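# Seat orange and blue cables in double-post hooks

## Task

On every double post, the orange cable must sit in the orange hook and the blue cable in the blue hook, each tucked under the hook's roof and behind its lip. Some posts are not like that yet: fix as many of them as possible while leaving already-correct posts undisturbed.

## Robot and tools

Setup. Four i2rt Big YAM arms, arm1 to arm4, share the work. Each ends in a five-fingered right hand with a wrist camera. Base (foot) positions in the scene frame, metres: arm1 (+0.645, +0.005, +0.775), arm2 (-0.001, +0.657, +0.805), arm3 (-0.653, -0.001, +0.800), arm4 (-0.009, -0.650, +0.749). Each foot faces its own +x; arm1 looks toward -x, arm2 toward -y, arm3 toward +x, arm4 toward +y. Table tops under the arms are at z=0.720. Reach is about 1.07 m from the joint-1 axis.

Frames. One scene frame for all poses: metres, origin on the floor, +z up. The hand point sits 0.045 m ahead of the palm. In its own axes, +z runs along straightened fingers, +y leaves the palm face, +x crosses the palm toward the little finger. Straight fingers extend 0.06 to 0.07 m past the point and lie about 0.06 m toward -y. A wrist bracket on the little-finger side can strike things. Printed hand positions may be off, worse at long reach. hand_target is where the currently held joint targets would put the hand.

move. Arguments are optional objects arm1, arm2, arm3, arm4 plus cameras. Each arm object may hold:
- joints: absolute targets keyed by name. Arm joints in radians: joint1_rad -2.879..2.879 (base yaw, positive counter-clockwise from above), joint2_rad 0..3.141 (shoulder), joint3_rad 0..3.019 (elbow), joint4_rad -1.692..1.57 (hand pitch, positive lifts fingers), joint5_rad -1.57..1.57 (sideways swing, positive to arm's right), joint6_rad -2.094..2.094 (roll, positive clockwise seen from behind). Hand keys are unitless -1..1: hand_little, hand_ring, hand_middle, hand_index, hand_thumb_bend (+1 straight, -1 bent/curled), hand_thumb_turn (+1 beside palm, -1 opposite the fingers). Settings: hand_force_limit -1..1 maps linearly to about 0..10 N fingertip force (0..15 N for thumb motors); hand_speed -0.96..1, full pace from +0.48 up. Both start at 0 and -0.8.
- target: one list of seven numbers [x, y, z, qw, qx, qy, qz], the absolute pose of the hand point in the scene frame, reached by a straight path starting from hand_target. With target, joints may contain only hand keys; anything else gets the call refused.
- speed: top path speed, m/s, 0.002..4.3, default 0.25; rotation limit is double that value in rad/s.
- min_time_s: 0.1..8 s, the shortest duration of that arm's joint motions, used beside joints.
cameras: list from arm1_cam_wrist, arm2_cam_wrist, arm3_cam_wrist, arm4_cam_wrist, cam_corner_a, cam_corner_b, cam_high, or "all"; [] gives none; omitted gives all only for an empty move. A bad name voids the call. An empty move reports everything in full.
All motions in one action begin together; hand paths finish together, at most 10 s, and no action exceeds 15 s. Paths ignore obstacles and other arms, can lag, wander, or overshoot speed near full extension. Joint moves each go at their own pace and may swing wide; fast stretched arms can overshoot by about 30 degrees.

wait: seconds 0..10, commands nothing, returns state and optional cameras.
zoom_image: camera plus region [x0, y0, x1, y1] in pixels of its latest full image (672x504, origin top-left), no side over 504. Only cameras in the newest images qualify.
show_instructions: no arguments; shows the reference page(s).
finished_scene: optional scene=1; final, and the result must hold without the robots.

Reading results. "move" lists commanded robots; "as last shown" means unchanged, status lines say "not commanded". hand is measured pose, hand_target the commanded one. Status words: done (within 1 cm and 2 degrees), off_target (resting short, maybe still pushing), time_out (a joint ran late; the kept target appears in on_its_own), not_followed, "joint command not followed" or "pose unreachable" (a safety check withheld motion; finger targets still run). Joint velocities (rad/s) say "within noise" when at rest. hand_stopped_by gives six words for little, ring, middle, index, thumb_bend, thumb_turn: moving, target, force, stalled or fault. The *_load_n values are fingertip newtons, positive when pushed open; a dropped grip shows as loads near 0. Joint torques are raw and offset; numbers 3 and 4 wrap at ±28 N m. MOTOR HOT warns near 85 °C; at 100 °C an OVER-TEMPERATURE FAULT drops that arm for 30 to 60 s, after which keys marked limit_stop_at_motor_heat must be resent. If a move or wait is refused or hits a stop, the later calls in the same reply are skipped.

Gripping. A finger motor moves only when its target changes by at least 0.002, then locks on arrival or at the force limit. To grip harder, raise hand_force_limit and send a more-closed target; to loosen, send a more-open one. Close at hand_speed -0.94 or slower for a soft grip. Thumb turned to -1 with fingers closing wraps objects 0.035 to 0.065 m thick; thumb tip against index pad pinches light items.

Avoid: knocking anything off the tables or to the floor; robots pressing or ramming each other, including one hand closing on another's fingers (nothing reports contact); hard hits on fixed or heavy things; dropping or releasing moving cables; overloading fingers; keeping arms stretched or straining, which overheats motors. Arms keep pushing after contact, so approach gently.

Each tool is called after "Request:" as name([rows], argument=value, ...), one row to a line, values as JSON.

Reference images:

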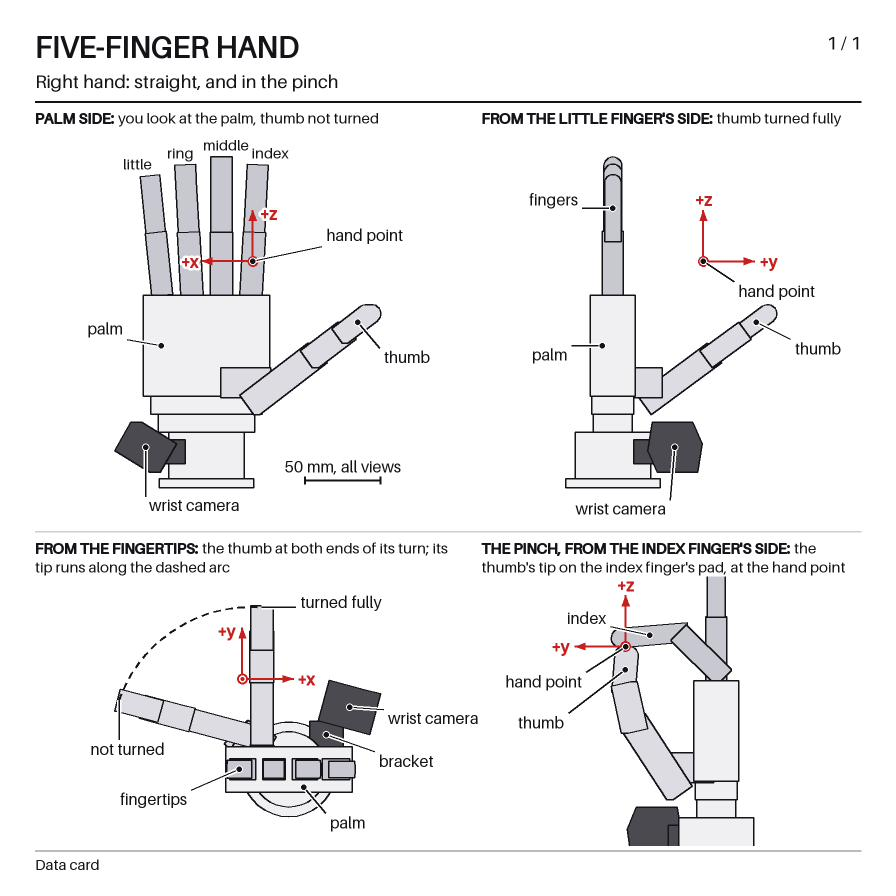

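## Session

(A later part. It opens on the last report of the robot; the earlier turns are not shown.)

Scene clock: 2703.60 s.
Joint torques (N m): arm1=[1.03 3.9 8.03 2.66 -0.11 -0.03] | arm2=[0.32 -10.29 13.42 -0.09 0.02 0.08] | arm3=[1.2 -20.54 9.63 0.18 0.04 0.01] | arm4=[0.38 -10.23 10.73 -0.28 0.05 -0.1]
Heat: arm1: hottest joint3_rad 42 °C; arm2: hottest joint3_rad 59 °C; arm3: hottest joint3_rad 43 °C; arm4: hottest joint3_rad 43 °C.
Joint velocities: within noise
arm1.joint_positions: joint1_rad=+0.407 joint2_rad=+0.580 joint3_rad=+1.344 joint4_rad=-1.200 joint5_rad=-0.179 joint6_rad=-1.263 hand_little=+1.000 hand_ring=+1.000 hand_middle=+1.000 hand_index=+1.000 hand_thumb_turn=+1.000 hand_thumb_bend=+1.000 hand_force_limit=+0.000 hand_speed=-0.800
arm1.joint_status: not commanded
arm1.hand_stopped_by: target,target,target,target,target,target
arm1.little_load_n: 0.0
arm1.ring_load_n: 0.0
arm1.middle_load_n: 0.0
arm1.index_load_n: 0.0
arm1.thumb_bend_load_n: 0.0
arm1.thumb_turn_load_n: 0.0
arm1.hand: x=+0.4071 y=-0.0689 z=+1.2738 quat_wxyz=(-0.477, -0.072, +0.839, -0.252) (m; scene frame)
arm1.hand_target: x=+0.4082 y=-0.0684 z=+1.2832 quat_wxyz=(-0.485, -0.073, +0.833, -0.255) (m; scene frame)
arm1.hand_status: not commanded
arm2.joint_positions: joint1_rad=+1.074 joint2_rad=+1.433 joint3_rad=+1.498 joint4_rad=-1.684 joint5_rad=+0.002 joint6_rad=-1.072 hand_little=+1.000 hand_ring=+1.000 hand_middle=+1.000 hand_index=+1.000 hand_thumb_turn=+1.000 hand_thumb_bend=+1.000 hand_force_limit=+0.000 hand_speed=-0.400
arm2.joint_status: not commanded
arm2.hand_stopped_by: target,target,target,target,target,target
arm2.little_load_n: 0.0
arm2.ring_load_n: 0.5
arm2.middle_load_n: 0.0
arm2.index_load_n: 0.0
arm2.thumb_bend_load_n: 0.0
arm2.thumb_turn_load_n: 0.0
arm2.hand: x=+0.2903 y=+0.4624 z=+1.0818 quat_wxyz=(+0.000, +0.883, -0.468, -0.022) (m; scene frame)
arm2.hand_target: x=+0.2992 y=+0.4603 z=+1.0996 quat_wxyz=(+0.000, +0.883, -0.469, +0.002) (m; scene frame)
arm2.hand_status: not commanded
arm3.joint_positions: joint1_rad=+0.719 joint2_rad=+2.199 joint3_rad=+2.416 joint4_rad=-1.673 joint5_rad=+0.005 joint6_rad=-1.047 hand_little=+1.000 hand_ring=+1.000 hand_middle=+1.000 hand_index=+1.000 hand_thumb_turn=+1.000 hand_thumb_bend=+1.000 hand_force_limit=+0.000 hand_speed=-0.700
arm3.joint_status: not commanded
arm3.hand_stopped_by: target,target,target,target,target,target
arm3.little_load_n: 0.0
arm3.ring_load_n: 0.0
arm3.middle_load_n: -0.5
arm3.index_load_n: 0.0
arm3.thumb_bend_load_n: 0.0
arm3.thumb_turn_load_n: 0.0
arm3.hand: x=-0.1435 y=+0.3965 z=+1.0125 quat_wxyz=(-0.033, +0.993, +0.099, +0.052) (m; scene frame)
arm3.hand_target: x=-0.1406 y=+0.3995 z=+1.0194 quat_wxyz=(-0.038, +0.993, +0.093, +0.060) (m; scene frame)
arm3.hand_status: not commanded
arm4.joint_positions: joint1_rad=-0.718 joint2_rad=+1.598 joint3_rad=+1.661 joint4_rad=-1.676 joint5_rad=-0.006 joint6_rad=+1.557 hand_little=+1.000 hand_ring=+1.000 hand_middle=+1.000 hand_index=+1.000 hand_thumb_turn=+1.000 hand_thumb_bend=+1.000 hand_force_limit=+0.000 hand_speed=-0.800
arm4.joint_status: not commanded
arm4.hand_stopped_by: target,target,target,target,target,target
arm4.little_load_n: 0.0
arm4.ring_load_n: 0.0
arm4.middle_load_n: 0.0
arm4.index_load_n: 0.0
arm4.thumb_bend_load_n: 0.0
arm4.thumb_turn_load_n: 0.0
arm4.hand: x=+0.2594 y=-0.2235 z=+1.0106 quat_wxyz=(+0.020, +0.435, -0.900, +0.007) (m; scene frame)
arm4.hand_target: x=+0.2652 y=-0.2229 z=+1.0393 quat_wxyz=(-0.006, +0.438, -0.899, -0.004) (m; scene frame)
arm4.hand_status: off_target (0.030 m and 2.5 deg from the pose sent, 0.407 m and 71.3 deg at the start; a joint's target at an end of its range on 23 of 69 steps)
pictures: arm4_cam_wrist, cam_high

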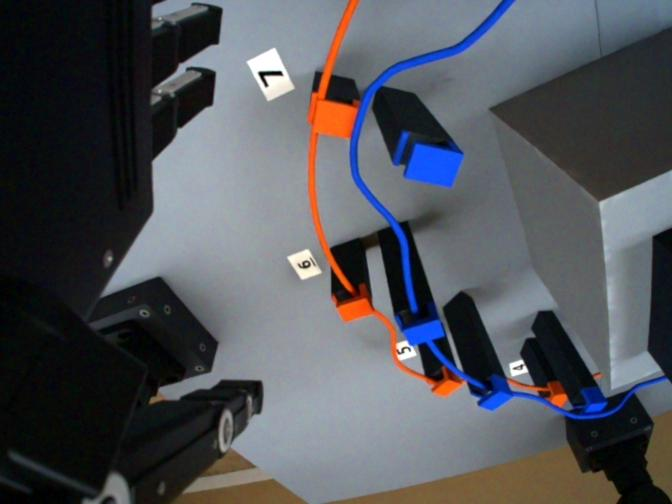

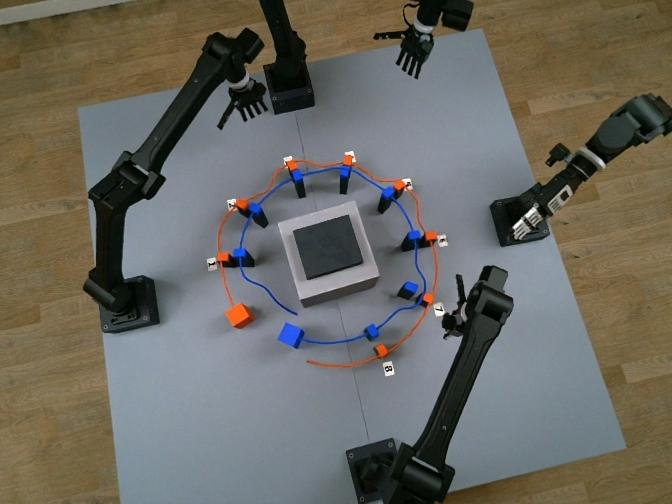

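Request:
zoom_image(camera="arm4_cam_wrist", region=[250, 0, 500, 250])

Request:
zoom_image(camera="cam_high", region=[350, 240, 470, 370])

Scaled by 2.016 from the camera's image (finer frame: 960x720).

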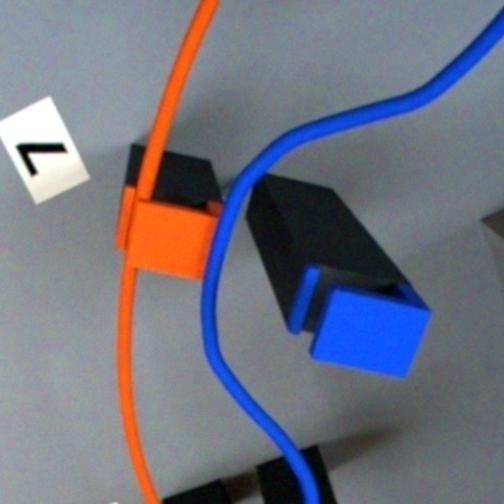

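Scaled by 3.877.

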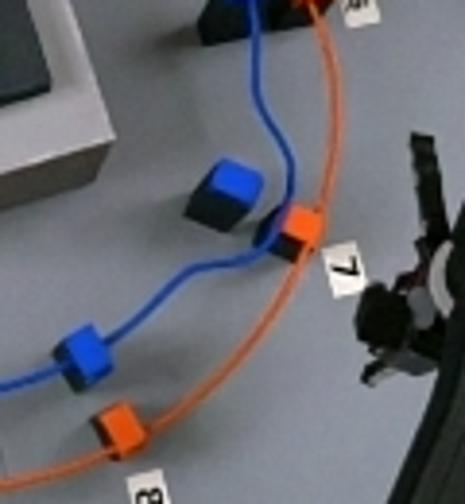

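Request:
move(arm4={"target": [0.196, -0.178, 1.01, 0, 0.3987, -0.9171, 0], "speed": 0.15, "joints": {"hand_thumb_turn": -1, "hand_speed": -0.3}}, cameras=["cam_high", "arm4_cam_wrist"])

Scene clock: 2968.63 s.
Joint torques (N m): arm1=[0.97 3.84 8.01 2.67 -0.12 -0.02] | arm2=[0.21 -10.4 13.45 -0.05 0.03 0.09] | arm3=[1.26 -20.78 9.61 0.17 0.02 0.06] | arm4=[1.2 -9.99 7.58 0.7 0.05 0.19]
Heat: arm1: hottest joint3_rad 42 °C; arm2: hottest joint3_rad 61 °C; arm3: hottest joint3_rad 44 °C; arm4: hottest joint3_rad 46 °C.
move: arm4 off_target
Joint velocities: within noise
arm1, arm2, arm3: as last shown
arm2.ring_load_n: 0.0
arm3.middle_load_n: 0.0
arm4.joint_positions: joint1_rad=-0.545 joint2_rad=+1.581 joint3_rad=+1.611 joint4_rad=-1.635 joint5_rad=-0.005 joint6_rad=+1.798 hand_little=+1.000 hand_ring=+1.000 hand_middle=+1.000 hand_index=+1.000 hand_thumb_turn=-1.000 hand_thumb_bend=+1.000 hand_force_limit=+0.000 hand_speed=-0.300
arm4.joint_status: all done
arm4.hand_stopped_by: target,target,target,target,target,target
arm4.little_load_n: 0.0
arm4.ring_load_n: 0.0
arm4.middle_load_n: 0.0
arm4.index_load_n: 0.0
arm4.thumb_bend_load_n: 0.0
arm4.thumb_turn_load_n: 0.0
arm4.hand: x=+0.1953 y=-0.1797 z=+0.9984 quat_wxyz=(+0.015, +0.404, -0.915, +0.010)
arm4.hand_target: x=+0.1960 y=-0.1781 z=+1.0101 quat_wxyz=(+0.000, +0.399, -0.917, +0.000)
arm4.hand_status: off_target (0.012 m and 2.1 deg from the pose sent, 0.078 m and 5.2 deg at the start)
pictures: arm4_cam_wrist, cam_high

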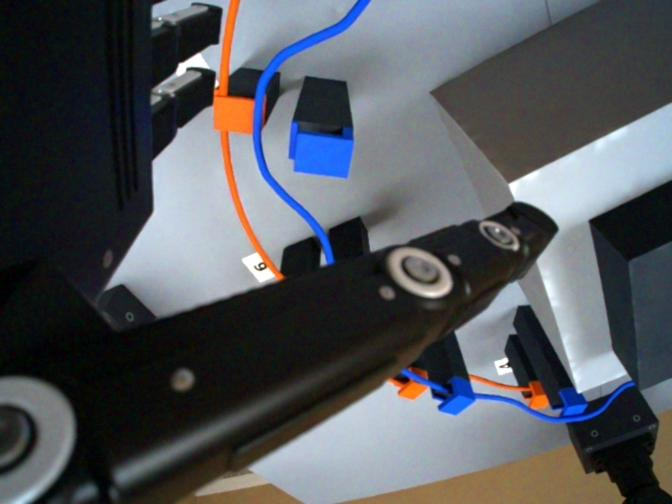

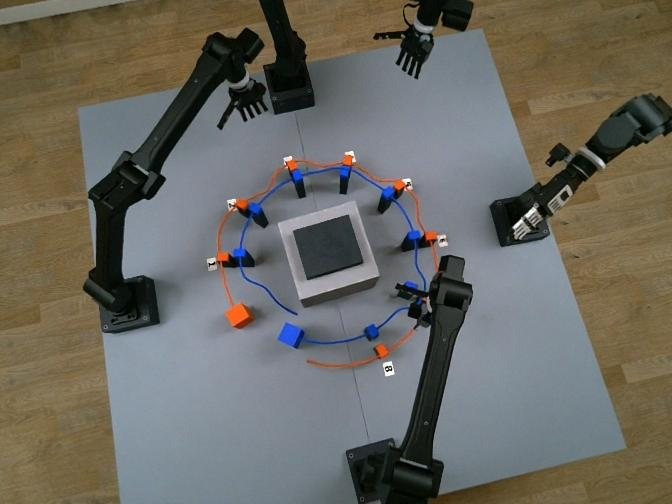

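Request:
zoom_image(camera="arm4_cam_wrist", region=[190, 0, 400, 210])

Request:
zoom_image(camera="cam_high", region=[360, 250, 450, 350])

Scaled by 2.400 from the camera's image (finer frame: 960x720).

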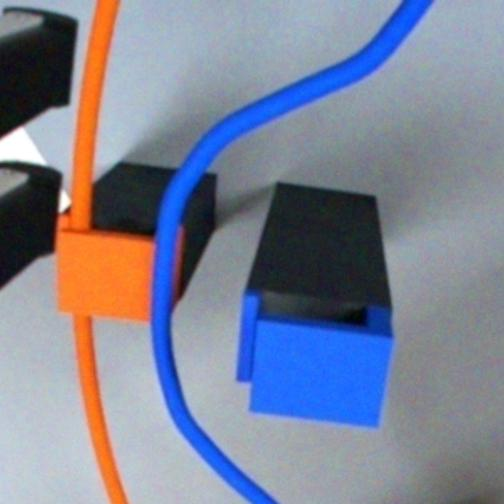

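Scaled by 5.040.

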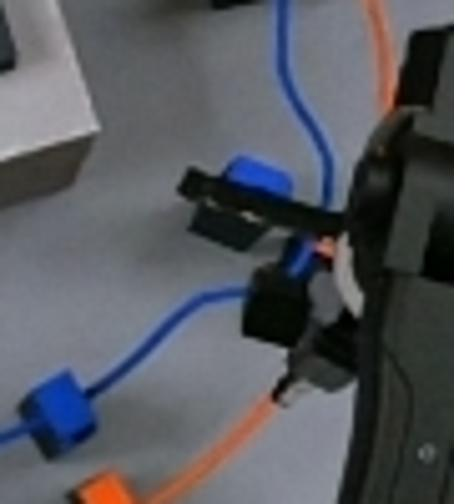

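Request:
move(cameras=["cam_corner_a", "cam_corner_b"])

Scene clock: 3019.63 s.
Joint torques (N m): arm1=[1.03 3.84 8.02 2.67 -0.11 -0.03] | arm2=[0.15 -10.52 13.33 -0.01 0.02 0.12] | arm3=[1.08 -20.95 9.72 0.24 0.02 0.02] | arm4=[1.14 -9.99 7.57 0.68 0.06 0.19]
Heat: arm1: hottest joint3_rad 42 °C; arm2: hottest joint3_rad 61 °C; arm3: hottest joint3_rad 44 °C; arm4: hottest joint3_rad 42 °C.
Joint velocities: within noise
arm1.joint_positions: joint1_rad=+0.407 joint2_rad=+0.580 joint3_rad=+1.344 joint4_rad=-1.200 joint5_rad=-0.179 joint6_rad=-1.263 hand_little=+1.000 hand_ring=+1.000 hand_middle=+1.000 hand_index=+1.000 hand_thumb_turn=+1.000 hand_thumb_bend=+1.000 hand_force_limit=+0.000 hand_speed=-0.800
arm1.joint_status: not commanded
arm1.hand_stopped_by: target,target,target,target,target,target
arm1.little_load_n: 0.0
arm1.ring_load_n: 0.0
arm1.middle_load_n: 0.0
arm1.index_load_n: 0.0
arm1.thumb_bend_load_n: 0.0
arm1.thumb_turn_load_n: 0.0
arm1.hand: x=+0.4071 y=-0.0689 z=+1.2738 quat_wxyz=(-0.477, -0.072, +0.839, -0.252) (m; scene frame)
arm1.hand_target: x=+0.4082 y=-0.0684 z=+1.2832 quat_wxyz=(-0.485, -0.073, +0.833, -0.255) (m; scene frame)
arm1.hand_status: not commanded
arm2.joint_positions: joint1_rad=+1.074 joint2_rad=+1.433 joint3_rad=+1.498 joint4_rad=-1.684 joint5_rad=+0.002 joint6_rad=-1.072 hand_little=+1.000 hand_ring=+1.000 hand_middle=+1.000 hand_index=+1.000 hand_thumb_turn=+1.000 hand_thumb_bend=+1.000 hand_force_limit=+0.000 hand_speed=-0.400
arm2.joint_status: not commanded
arm2.hand_stopped_by: target,target,target,target,target,target
arm2.little_load_n: 0.0
arm2.ring_load_n: 0.0
arm2.middle_load_n: 0.0
arm2.index_load_n: 0.0
arm2.thumb_bend_load_n: 0.0
arm2.thumb_turn_load_n: 0.0
arm2.hand: x=+0.2903 y=+0.4624 z=+1.0818 quat_wxyz=(+0.000, +0.883, -0.468, -0.022) (m; scene frame)
arm2.hand_target: x=+0.2992 y=+0.4603 z=+1.0996 quat_wxyz=(+0.000, +0.883, -0.469, +0.002) (m; scene frame)
arm2.hand_status: not commanded
arm3.joint_positions: joint1_rad=+0.719 joint2_rad=+2.199 joint3_rad=+2.416 joint4_rad=-1.673 joint5_rad=+0.005 joint6_rad=-1.047 hand_little=+1.000 hand_ring=+1.000 hand_middle=+1.000 hand_index=+1.000 hand_thumb_turn=+1.000 hand_thumb_bend=+1.000 hand_force_limit=+0.000 hand_speed=-0.700
arm3.joint_status: not commanded
arm3.hand_stopped_by: target,target,target,target,target,target
arm3.little_load_n: 0.0
arm3.ring_load_n: 0.0
arm3.middle_load_n: 0.0
arm3.index_load_n: 0.5
arm3.thumb_bend_load_n: 0.0
arm3.thumb_turn_load_n: 0.0
arm3.hand: x=-0.1435 y=+0.3965 z=+1.0125 quat_wxyz=(-0.033, +0.993, +0.099, +0.052) (m; scene frame)
arm3.hand_target: x=-0.1406 y=+0.3995 z=+1.0194 quat_wxyz=(-0.038, +0.993, +0.093, +0.060) (m; scene frame)
arm3.hand_status: not commanded
arm4.joint_positions: joint1_rad=-0.545 joint2_rad=+1.581 joint3_rad=+1.611 joint4_rad=-1.635 joint5_rad=-0.005 joint6_rad=+1.798 hand_little=+1.000 hand_ring=+1.000 hand_middle=+1.000 hand_index=+1.000 hand_thumb_turn=-1.000 hand_thumb_bend=+1.000 hand_force_limit=+0.000 hand_speed=-0.300
arm4.joint_status: all done
arm4.hand_stopped_by: target,target,target,target,target,target
arm4.little_load_n: 0.0
arm4.ring_load_n: 0.0
arm4.middle_load_n: 0.0
arm4.index_load_n: 0.0
arm4.thumb_bend_load_n: 0.0
arm4.thumb_turn_load_n: 0.0
arm4.hand: x=+0.1953 y=-0.1797 z=+0.9984 quat_wxyz=(+0.015, +0.404, -0.915, +0.010) (m; scene frame)
arm4.hand_target: x=+0.1960 y=-0.1781 z=+1.0101 quat_wxyz=(+0.000, +0.399, -0.917, +0.000) (m; scene frame)
arm4.hand_status: off_target (0.012 m and 2.1 deg from the pose sent, 0.078 m and 5.2 deg at the start)
pictures: cam_corner_a, cam_corner_b

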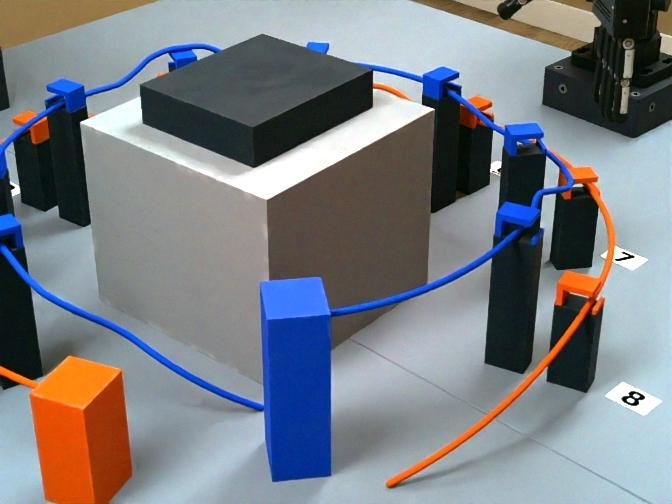

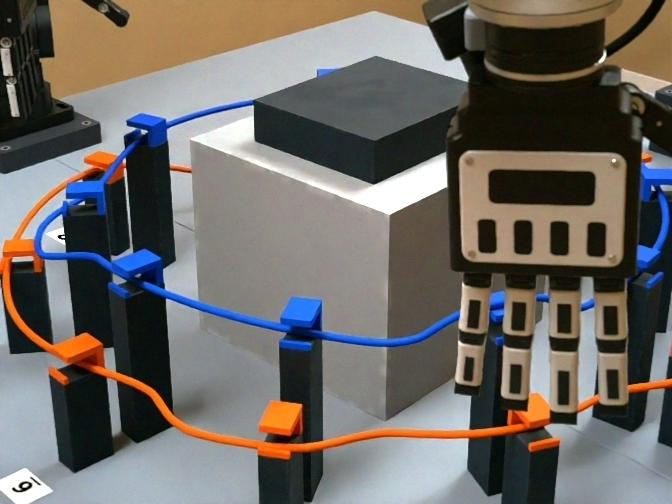

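Request:
zoom_image(camera="cam_corner_a", region=[480, 100, 640, 260])

Request:
zoom_image(camera="cam_corner_b", region=[0, 100, 200, 300])

Scaled by 3.150.

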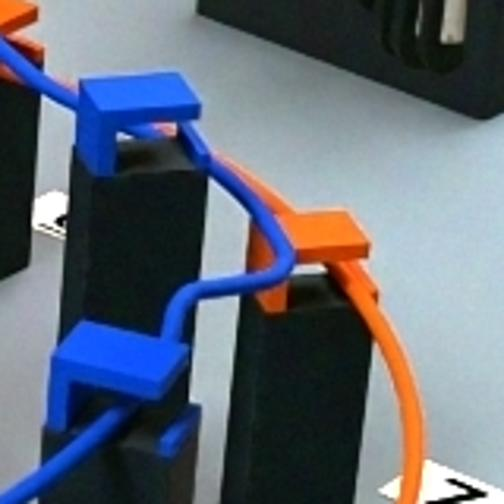

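Scaled by 2.520.

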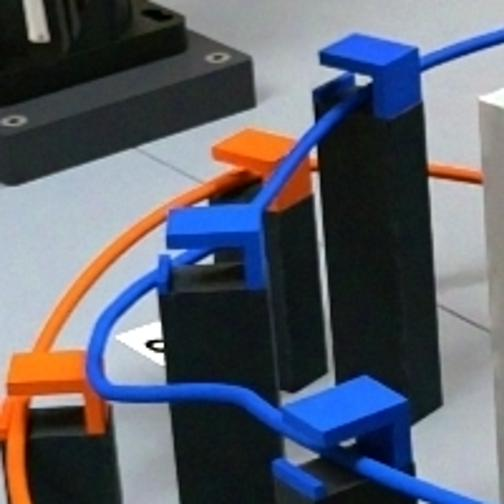

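Request:
zoom_image(camera="cam_corner_a", region=[400, 50, 640, 320])

Request:
zoom_image(camera="cam_corner_b", region=[0, 90, 350, 500])

Scaled by 1.867.

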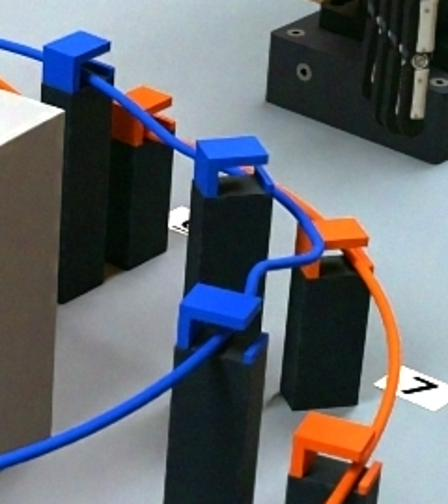

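Scaled by 1.229.

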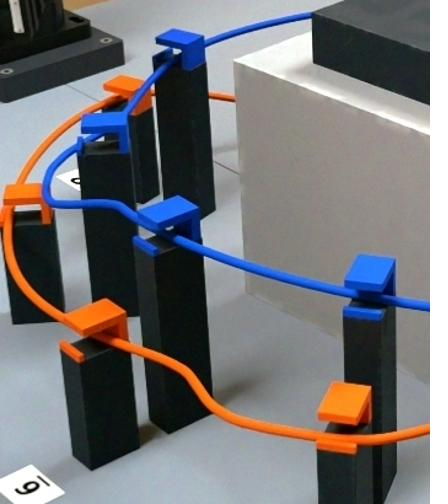

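Request:
zoom_image(camera="cam_corner_a", region=[540, 140, 620, 220])

Request:
zoom_image(camera="cam_corner_b", region=[0, 200, 90, 290])

Scaled by 6.300.

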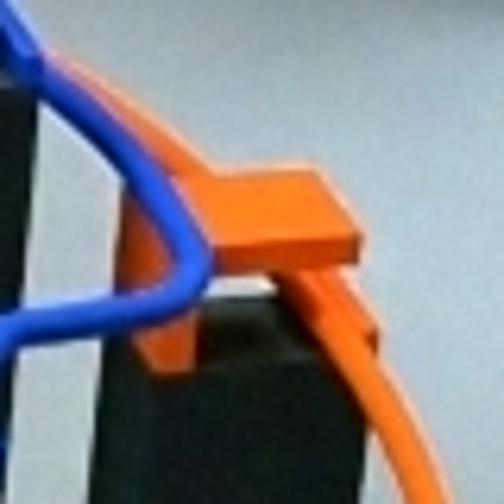

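Scaled by 5.600.

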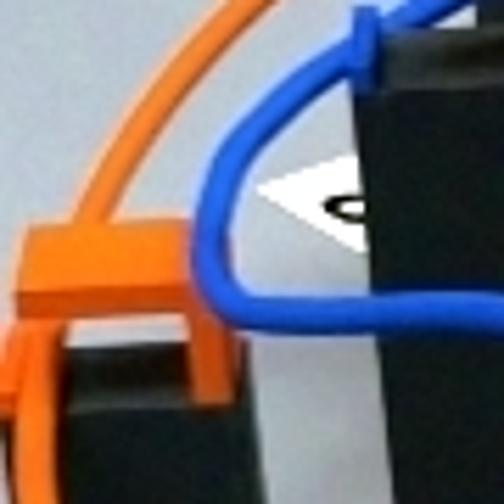

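Request:
move(arm4={"target": [0.1996, -0.1715, 0.945, 0, 0.3584, -0.9336, 0], "speed": 0.15}, cameras=["arm4_cam_wrist", "cam_corner_a", "cam_corner_b"])

Scene clock: 3206.17 s.
Joint torques (N m): arm1=[0.97 3.96 8.03 2.66 -0.11 -0.02] | arm2=[0.09 -10.46 13.34 -0.1 0.02 0.08] | arm3=[1.61 -20.6 9.54 0.08 0 0.04] | arm4=[1.85 -8.7 7.65 0.7 0.07 0.2]
Heat: arm1: hottest joint3_rad 42 °C; arm2: hottest joint3_rad 62 °C; arm3: hottest joint3_rad 44 °C; arm4: hottest joint3_rad 39 °C.
move: arm4 done
Joint velocities: within noise
arm1, arm2, arm3: as last shown
arm2.thumb_turn_load_n: -0.5
arm3.little_load_n: -0.5
arm3.index_load_n: 0.0
arm4.joint_positions: joint1_rad=-0.545 joint2_rad=+1.579 joint3_rad=+1.455 joint4_rad=-1.467 joint5_rad=-0.005 joint6_rad=+1.893 hand_little=+1.000 hand_ring=+1.000 hand_middle=+1.000 hand_index=+1.000 hand_thumb_turn=-1.000 hand_thumb_bend=+1.000 hand_force_limit=+0.000 hand_speed=-0.300
arm4.joint_status: not commanded
arm4.hand_stopped_by: target,target,target,target,target,target
arm4.little_load_n: 0.0
arm4.ring_load_n: 0.0
arm4.middle_load_n: 0.0
arm4.index_load_n: 0.0
arm4.thumb_bend_load_n: 0.0
arm4.thumb_turn_load_n: 0.0
arm4.hand: x=+0.2015 y=-0.1776 z=+0.9407 quat_wxyz=(+0.009, +0.360, -0.933, +0.006)
arm4.hand_target: x=+0.1997 y=-0.1716 z=+0.9451 quat_wxyz=(+0.000, +0.358, -0.934, +0.000)
arm4.hand_status: done (0.008 m and 1.2 deg from the pose sent, 0.054 m and 6.0 deg at the start)

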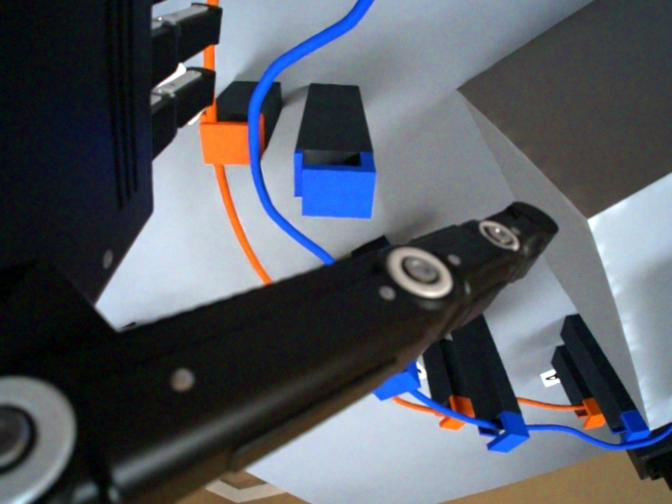

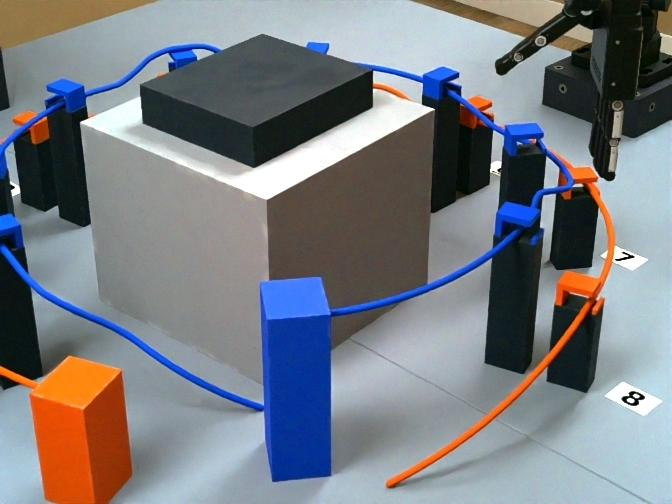

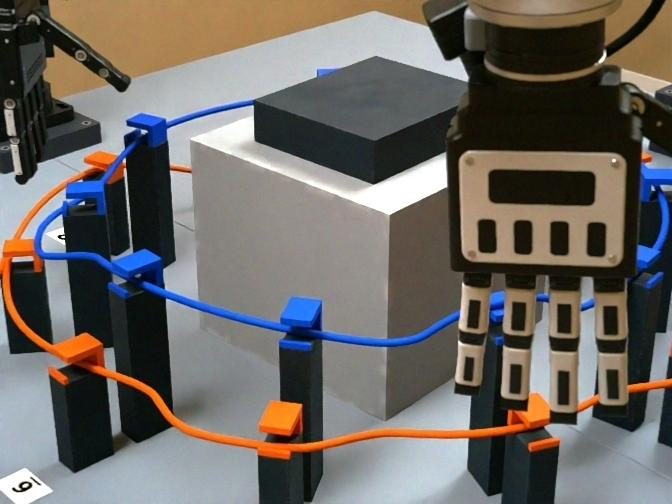

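Request:
zoom_image(camera="cam_corner_a", region=[480, 0, 672, 200])

Request:
zoom_image(camera="cam_corner_b", region=[0, 0, 200, 200])

Scaled by 2.520.

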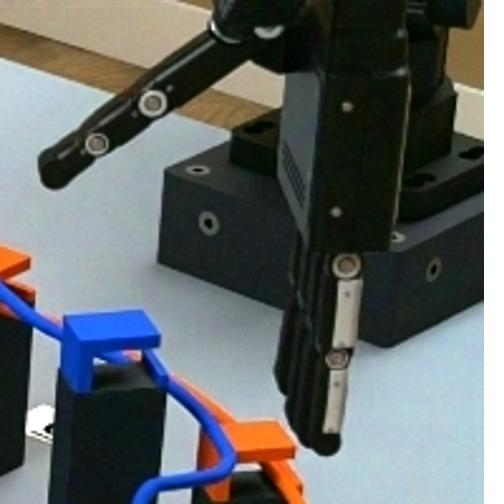

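Scaled by 2.520.

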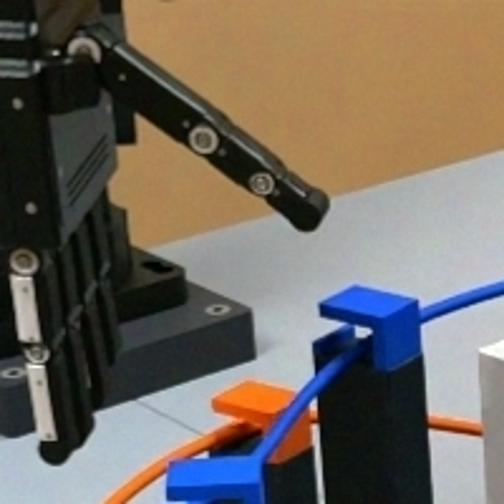

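Request:
zoom_image(camera="arm4_cam_wrist", region=[180, 0, 400, 240])

Scaled by 2.100 from the camera's image (finer frame: 960x720).

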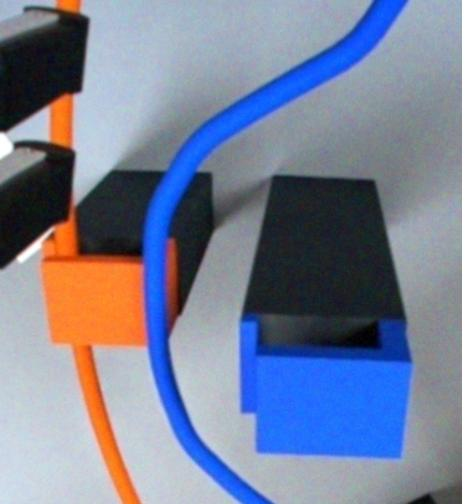

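Request:
move(arm4={"target": [0.1855, -0.1665, 0.938, 0, 0.3173, -0.9483, 0], "speed": 0.12}, cameras=["arm4_cam_wrist"])

Scene clock: 3447.23 s.
Joint torques (N m): arm1=[1.03 3.78 8.02 2.67 -0.12 -0.02] | arm2=[0.62 -10.64 13.48 -0.06 0.01 0.07] | arm3=[1.38 -20.72 9.65 0.01 0.02 0.01] | arm4=[1.61 -9.76 7.47 0.68 0.05 0.19]
Heat: arm1: hottest joint3_rad 42 °C; arm2: hottest joint3_rad 63 °C; arm3: hottest joint3_rad 44 °C; arm4: hottest joint3_rad 37 °C.
move: arm4 off_target
Joint velocities: within noise
arm1, arm2, arm3: as last shown
arm2.thumb_bend_load_n: -0.5
arm2.thumb_turn_load_n: 0.0
arm3.little_load_n: 0.0
arm4.joint_positions: joint1_rad=-0.500 joint2_rad=+1.579 joint3_rad=+1.424 joint4_rad=-1.446 joint5_rad=-0.005 joint6_rad=+2.022 hand_little=+1.000 hand_ring=+1.000 hand_middle=+1.000 hand_index=+1.000 hand_thumb_turn=-1.000 hand_thumb_bend=+1.000 hand_force_limit=+0.000 hand_speed=-0.300
arm4.joint_status: not commanded
arm4.hand_stopped_by: target,target,target,target,target,target
arm4.little_load_n: 0.0
arm4.ring_load_n: 0.0
arm4.middle_load_n: 0.0
arm4.index_load_n: 0.0
arm4.thumb_bend_load_n: 0.0
arm4.thumb_turn_load_n: 0.0
arm4.hand: x=+0.1865 y=-0.1705 z=+0.9282 quat_wxyz=(+0.012, +0.321, -0.947, +0.010)
arm4.hand_target: x=+0.1854 y=-0.1665 z=+0.9381 quat_wxyz=(+0.000, +0.317, -0.948, +0.000)
arm4.hand_status: off_target (0.011 m and 1.8 deg from the pose sent, 0.020 m and 5.3 deg at the start)

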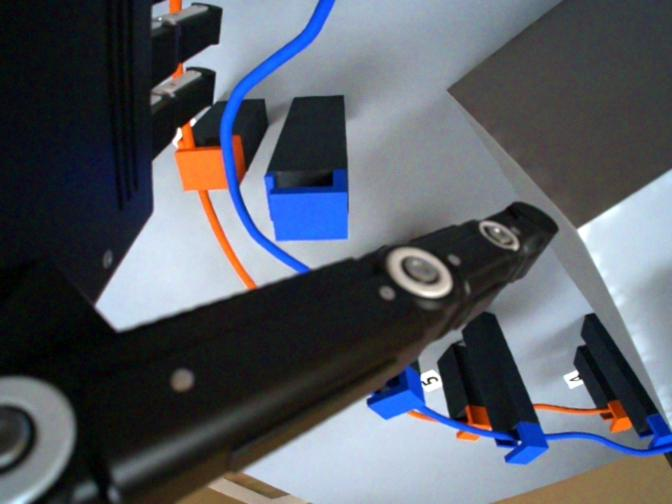

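Request:
zoom_image(camera="arm4_cam_wrist", region=[140, 0, 360, 240])

Scaled by 2.100 from the camera's image (finer frame: 960x720).

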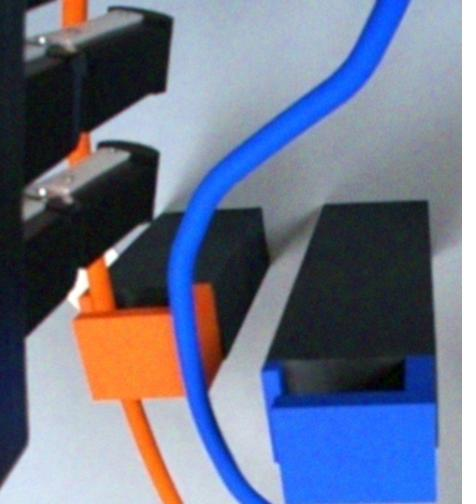

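Request:
move(arm4={"target": [0.1925, -0.1690, 0.869, 0, 0.3173, -0.9483, 0], "speed": 0.12}, cameras=["arm4_cam_wrist", "cam_corner_a", "cam_corner_b"])

Scene clock: 3506.43 s.
Joint torques (N m): arm1=[0.91 3.84 8.03 2.65 -0.12 -0.02] | arm2=[0.26 -10.05 13.53 -0.17 0 0.09] | arm3=[1.79 -20.6 9.68 0.2 0.06 0.03] | arm4=[0.38 -7.65 7.39 0.72 0.07 0.04]
Heat: arm1: hottest joint3_rad 43 °C; arm2: hottest joint3_rad 64 °C; arm3: hottest joint3_rad 44 °C; arm4: hottest joint3_rad 38 °C.
move: arm4 done
Joint velocities: within noise
arm1, arm2, arm3: as last shown
arm1.thumb_turn_load_n: 0.5
arm2.thumb_bend_load_n: 0.0
arm4.joint_positions: joint1_rad=-0.500 joint2_rad=+1.596 joint3_rad=+1.286 joint4_rad=-1.269 joint5_rad=-0.005 joint6_rad=+2.022 hand_little=+1.000 hand_ring=+1.000 hand_middle=+1.000 hand_index=+1.000 hand_thumb_turn=-1.000 hand_thumb_bend=+1.000 hand_force_limit=+0.000 hand_speed=-0.300
arm4.joint_status: not commanded
arm4.hand_stopped_by: target,target,target,target,target,target
arm4.little_load_n: 0.0
arm4.ring_load_n: 0.0
arm4.middle_load_n: 0.0
arm4.index_load_n: 0.0
arm4.thumb_bend_load_n: 0.0
arm4.thumb_turn_load_n: 0.0
arm4.hand: x=+0.1863 y=-0.1715 z=+0.8707 quat_wxyz=(+0.004, +0.320, -0.947, +0.002)
arm4.hand_target: x=+0.1924 y=-0.1691 z=+0.8689 quat_wxyz=(+0.000, +0.317, -0.948, +0.000)
arm4.hand_status: done (0.007 m and 0.6 deg from the pose sent, 0.060 m and 1.8 deg at the start)

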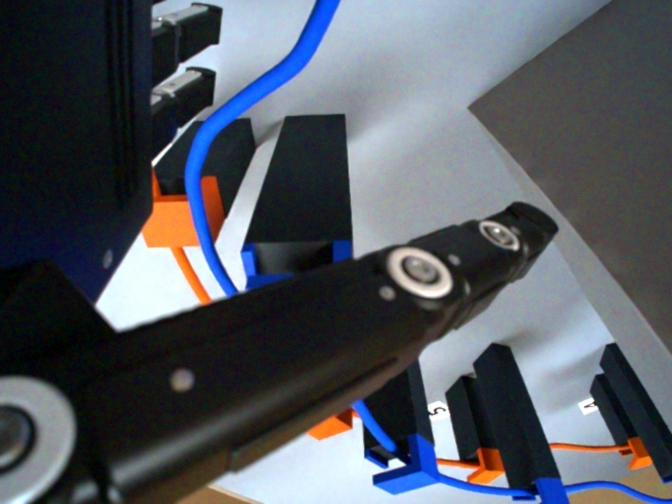

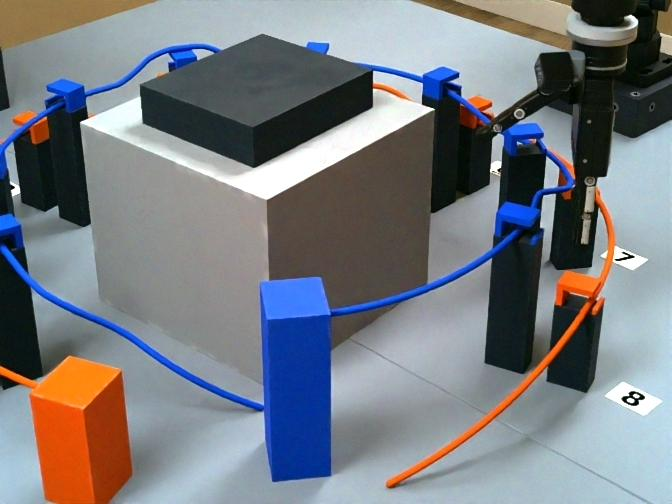

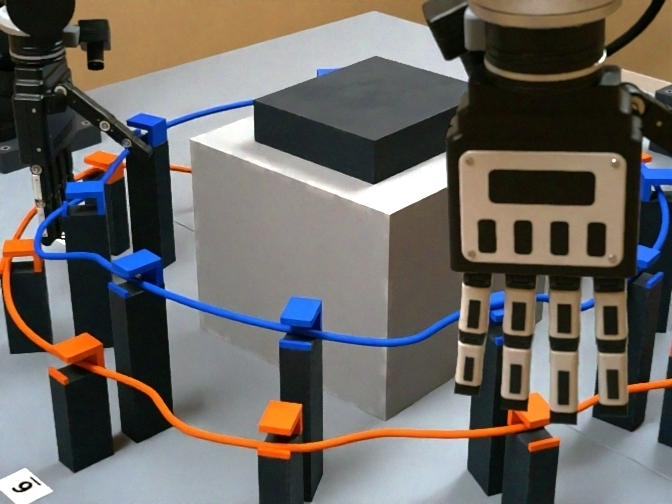

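Request:
zoom_image(camera="cam_corner_a", region=[470, 60, 640, 260])

Request:
zoom_image(camera="cam_corner_b", region=[0, 100, 170, 280])

Request:
zoom_image(camera="arm4_cam_wrist", region=[120, 0, 370, 250])

Scaled by 2.520.

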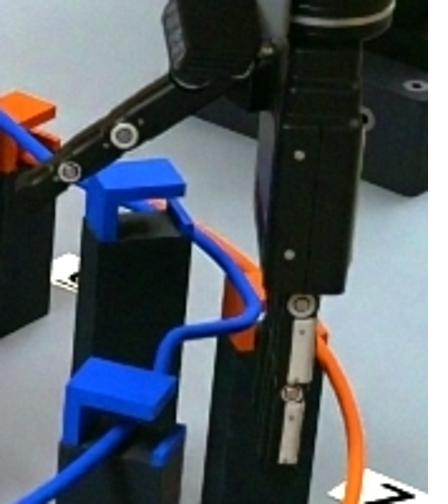

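Scaled by 2.800.

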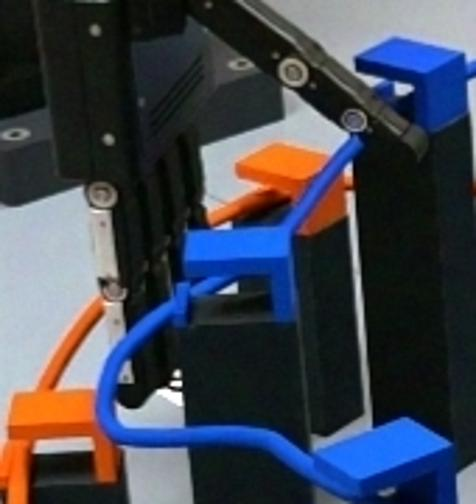

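Scaled by 2.016 from the camera's image (finer frame: 960x720).

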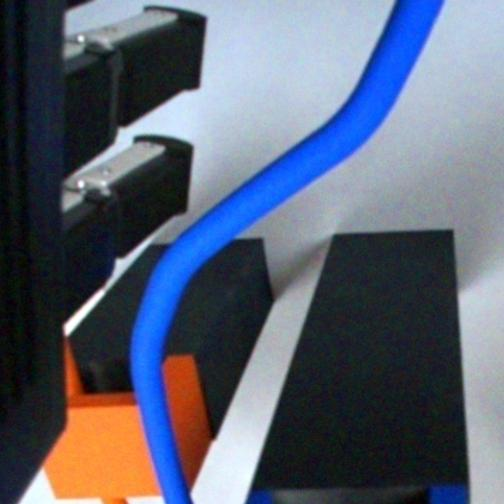

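Request:
move(arm4={"joints": {"hand_index": -0.3, "hand_middle": -0.3, "hand_ring": -0.3, "hand_speed": -0.5, "hand_force_limit": 0.0}}, cameras=["arm4_cam_wrist", "cam_corner_a", "cam_corner_b"])

Scene clock: 3545.00 s.
Joint torques (N m): arm1=[1.03 3.9 8.02 2.67 -0.11 -0.02] | arm2=[0.56 -10.11 13.52 -0.05 0 0.09] | arm3=[1.2 -21.13 9.69 0.17 0.02 0] | arm4=[0.5 -7.59 7.41 0.7 -0.01 0.04]
Heat: arm1: hottest joint3_rad 43 °C; arm2: hottest joint3_rad 64 °C; arm3: hottest joint3_rad 44 °C; arm4: hottest joint3_rad 37 °C.
move: arm4 done
Joint velocities: within noise
arm1, arm2, arm3: as last shown
arm1.thumb_turn_load_n: 0.0
arm4.joint_positions: joint1_rad=-0.500 joint2_rad=+1.596 joint3_rad=+1.286 joint4_rad=-1.269 joint5_rad=-0.004 joint6_rad=+2.022 hand_little=+1.000 hand_ring=-0.300 hand_middle=-0.300 hand_index=-0.300 hand_thumb_turn=-1.000 hand_thumb_bend=+1.000 hand_force_limit=+0.000 hand_speed=-0.500
arm4.joint_status: all done
arm4.hand_stopped_by: target,target,target,target,target,target
arm4.little_load_n: 0.0
arm4.ring_load_n: 0.0
arm4.middle_load_n: 0.0
arm4.index_load_n: 0.0
arm4.thumb_bend_load_n: 0.0
arm4.thumb_turn_load_n: 0.0
arm4.hand: x=+0.1867 y=-0.1717 z=+0.8706 quat_wxyz=(+0.003, +0.320, -0.947, +0.003)
arm4.hand_target: x=+0.1925 y=-0.1692 z=+0.8689 quat_wxyz=(+0.000, +0.317, -0.948, +0.000)
arm4.hand_status: not commanded

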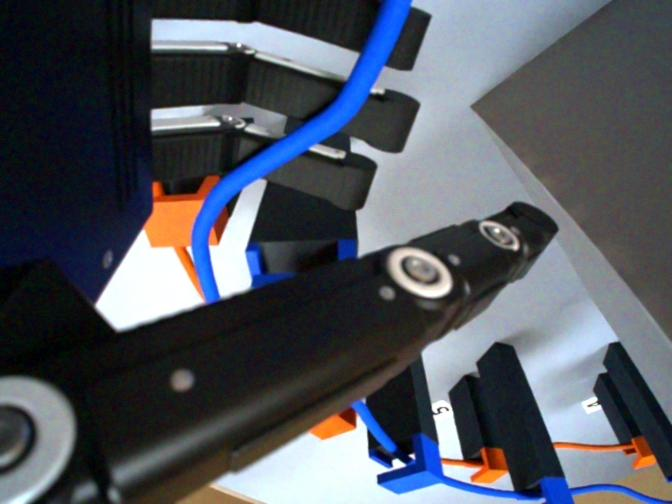

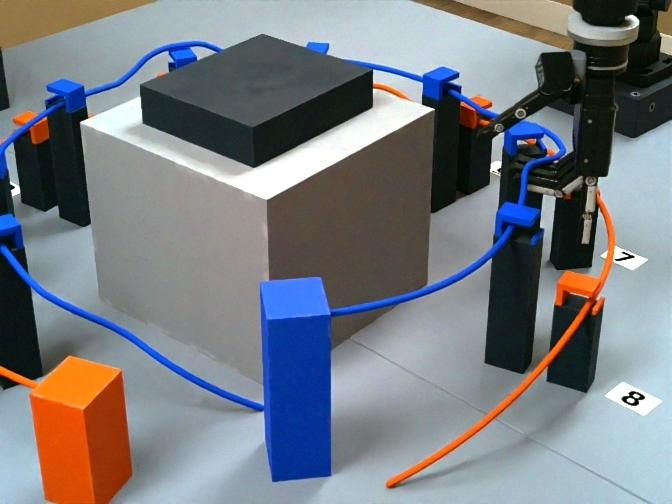

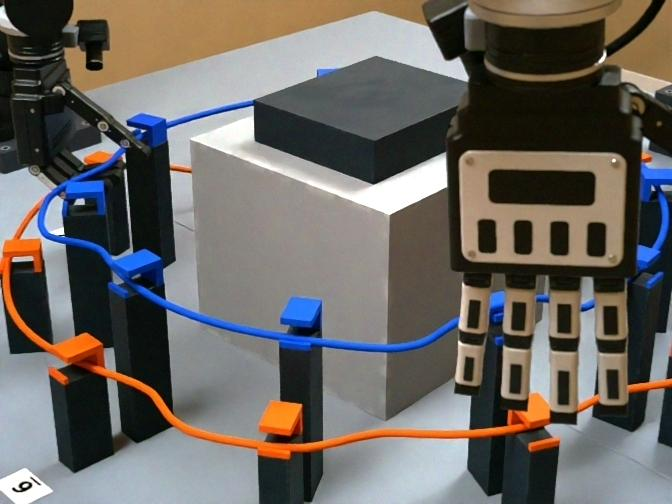

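Request:
zoom_image(camera="cam_corner_a", region=[470, 90, 610, 230])

Request:
zoom_image(camera="cam_corner_b", region=[20, 120, 180, 280])

Request:
zoom_image(camera="arm4_cam_wrist", region=[140, 0, 430, 300])

Scaled by 3.600.

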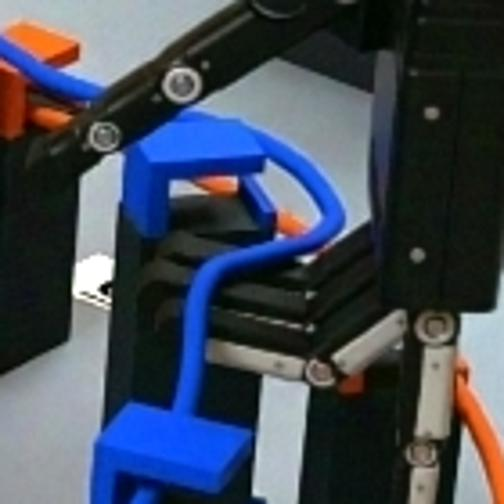

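Scaled by 3.150.

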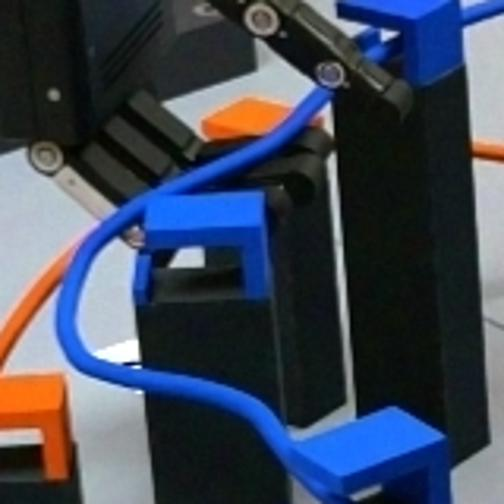

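Scaled by 1.680 from the camera's image (finer frame: 960x720).

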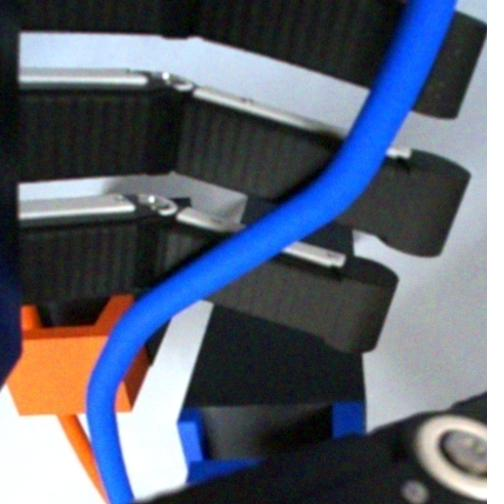

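Request:
move(arm4={"target": [0.1958, -0.1622, 0.871, 0, 0.4384, -0.8988, 0], "speed": 0.12, "joints": {"hand_little": -0.3}}, cameras=["arm4_cam_wrist", "cam_corner_a", "cam_corner_b", "cam_high"])

Scene clock: 3602.90 s.
Joint torques (N m): arm1=[0.97 3.84 8.02 2.66 -0.11 -0.02] | arm2=[0.38 -10.46 13.48 0.06 0.03 0.09] | arm3=[1.67 -20.42 9.63 0.17 0.04 0.02] | arm4=[0.21 -7.94 10.45 -0.06 -0.04 -0.1]
Heat: arm1: hottest joint3_rad 43 °C; arm2: hottest joint3_rad 64 °C; arm3: hottest joint3_rad 44 °C; arm4: hottest joint3_rad 37 °C.
move: arm4 off_target
Joint velocities: within noise
arm1, arm2, arm3: as last shown
arm2.little_load_n: 0.5
arm2.thumb_bend_load_n: -0.5
arm3.middle_load_n: 0.5
arm4.joint_positions: joint1_rad=-0.523 joint2_rad=+1.637 joint3_rad=+1.307 joint4_rad=-1.269 joint5_rad=-0.002 joint6_rad=+1.748 hand_little=-0.300 hand_ring=-0.300 hand_middle=-0.300 hand_index=-0.300 hand_thumb_turn=-1.000 hand_thumb_bend=+1.000 hand_force_limit=+0.000 hand_speed=-0.500
arm4.joint_status: all done
arm4.hand_stopped_by: target,target,target,target,target,target
arm4.little_load_n: 0.0
arm4.ring_load_n: 0.0
arm4.middle_load_n: 0.0
arm4.index_load_n: 0.0
arm4.thumb_bend_load_n: 0.0
arm4.thumb_turn_load_n: 0.0
arm4.hand: x=+0.1835 y=-0.1751 z=+0.8591 quat_wxyz=(+0.011, +0.436, -0.900, +0.009)
arm4.hand_target: x=+0.1955 y=-0.1628 z=+0.8711 quat_wxyz=(+0.000, +0.438, -0.899, +0.000)
arm4.hand_status: off_target (0.021 m and 1.7 deg from the pose sent, 0.013 m and 14.7 deg at the start)

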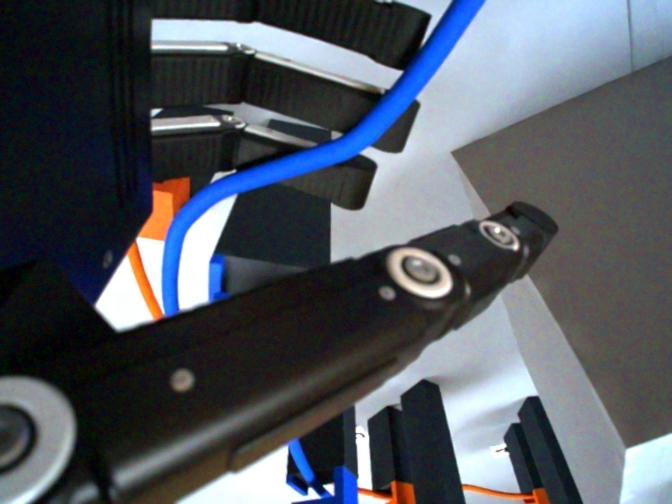

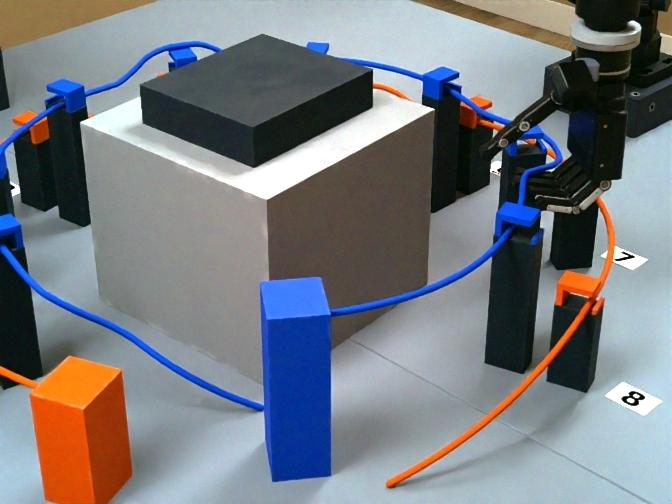

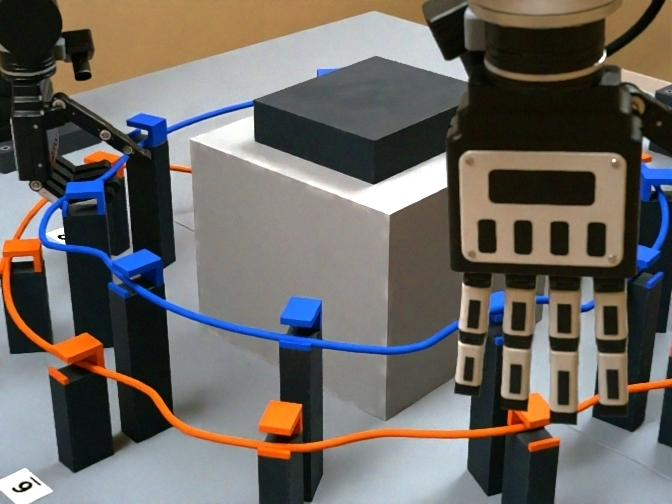

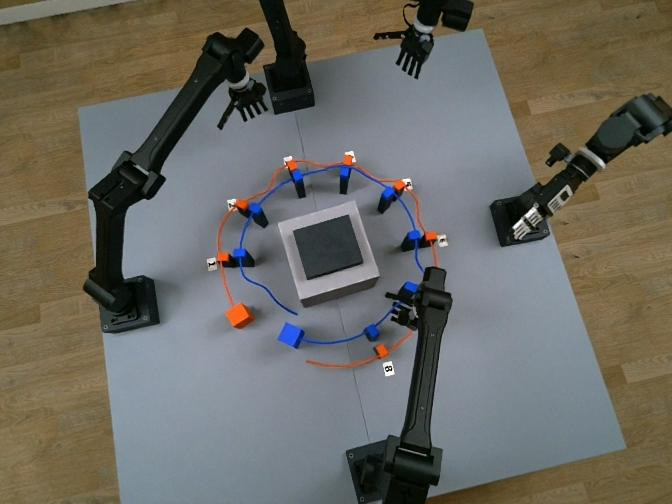

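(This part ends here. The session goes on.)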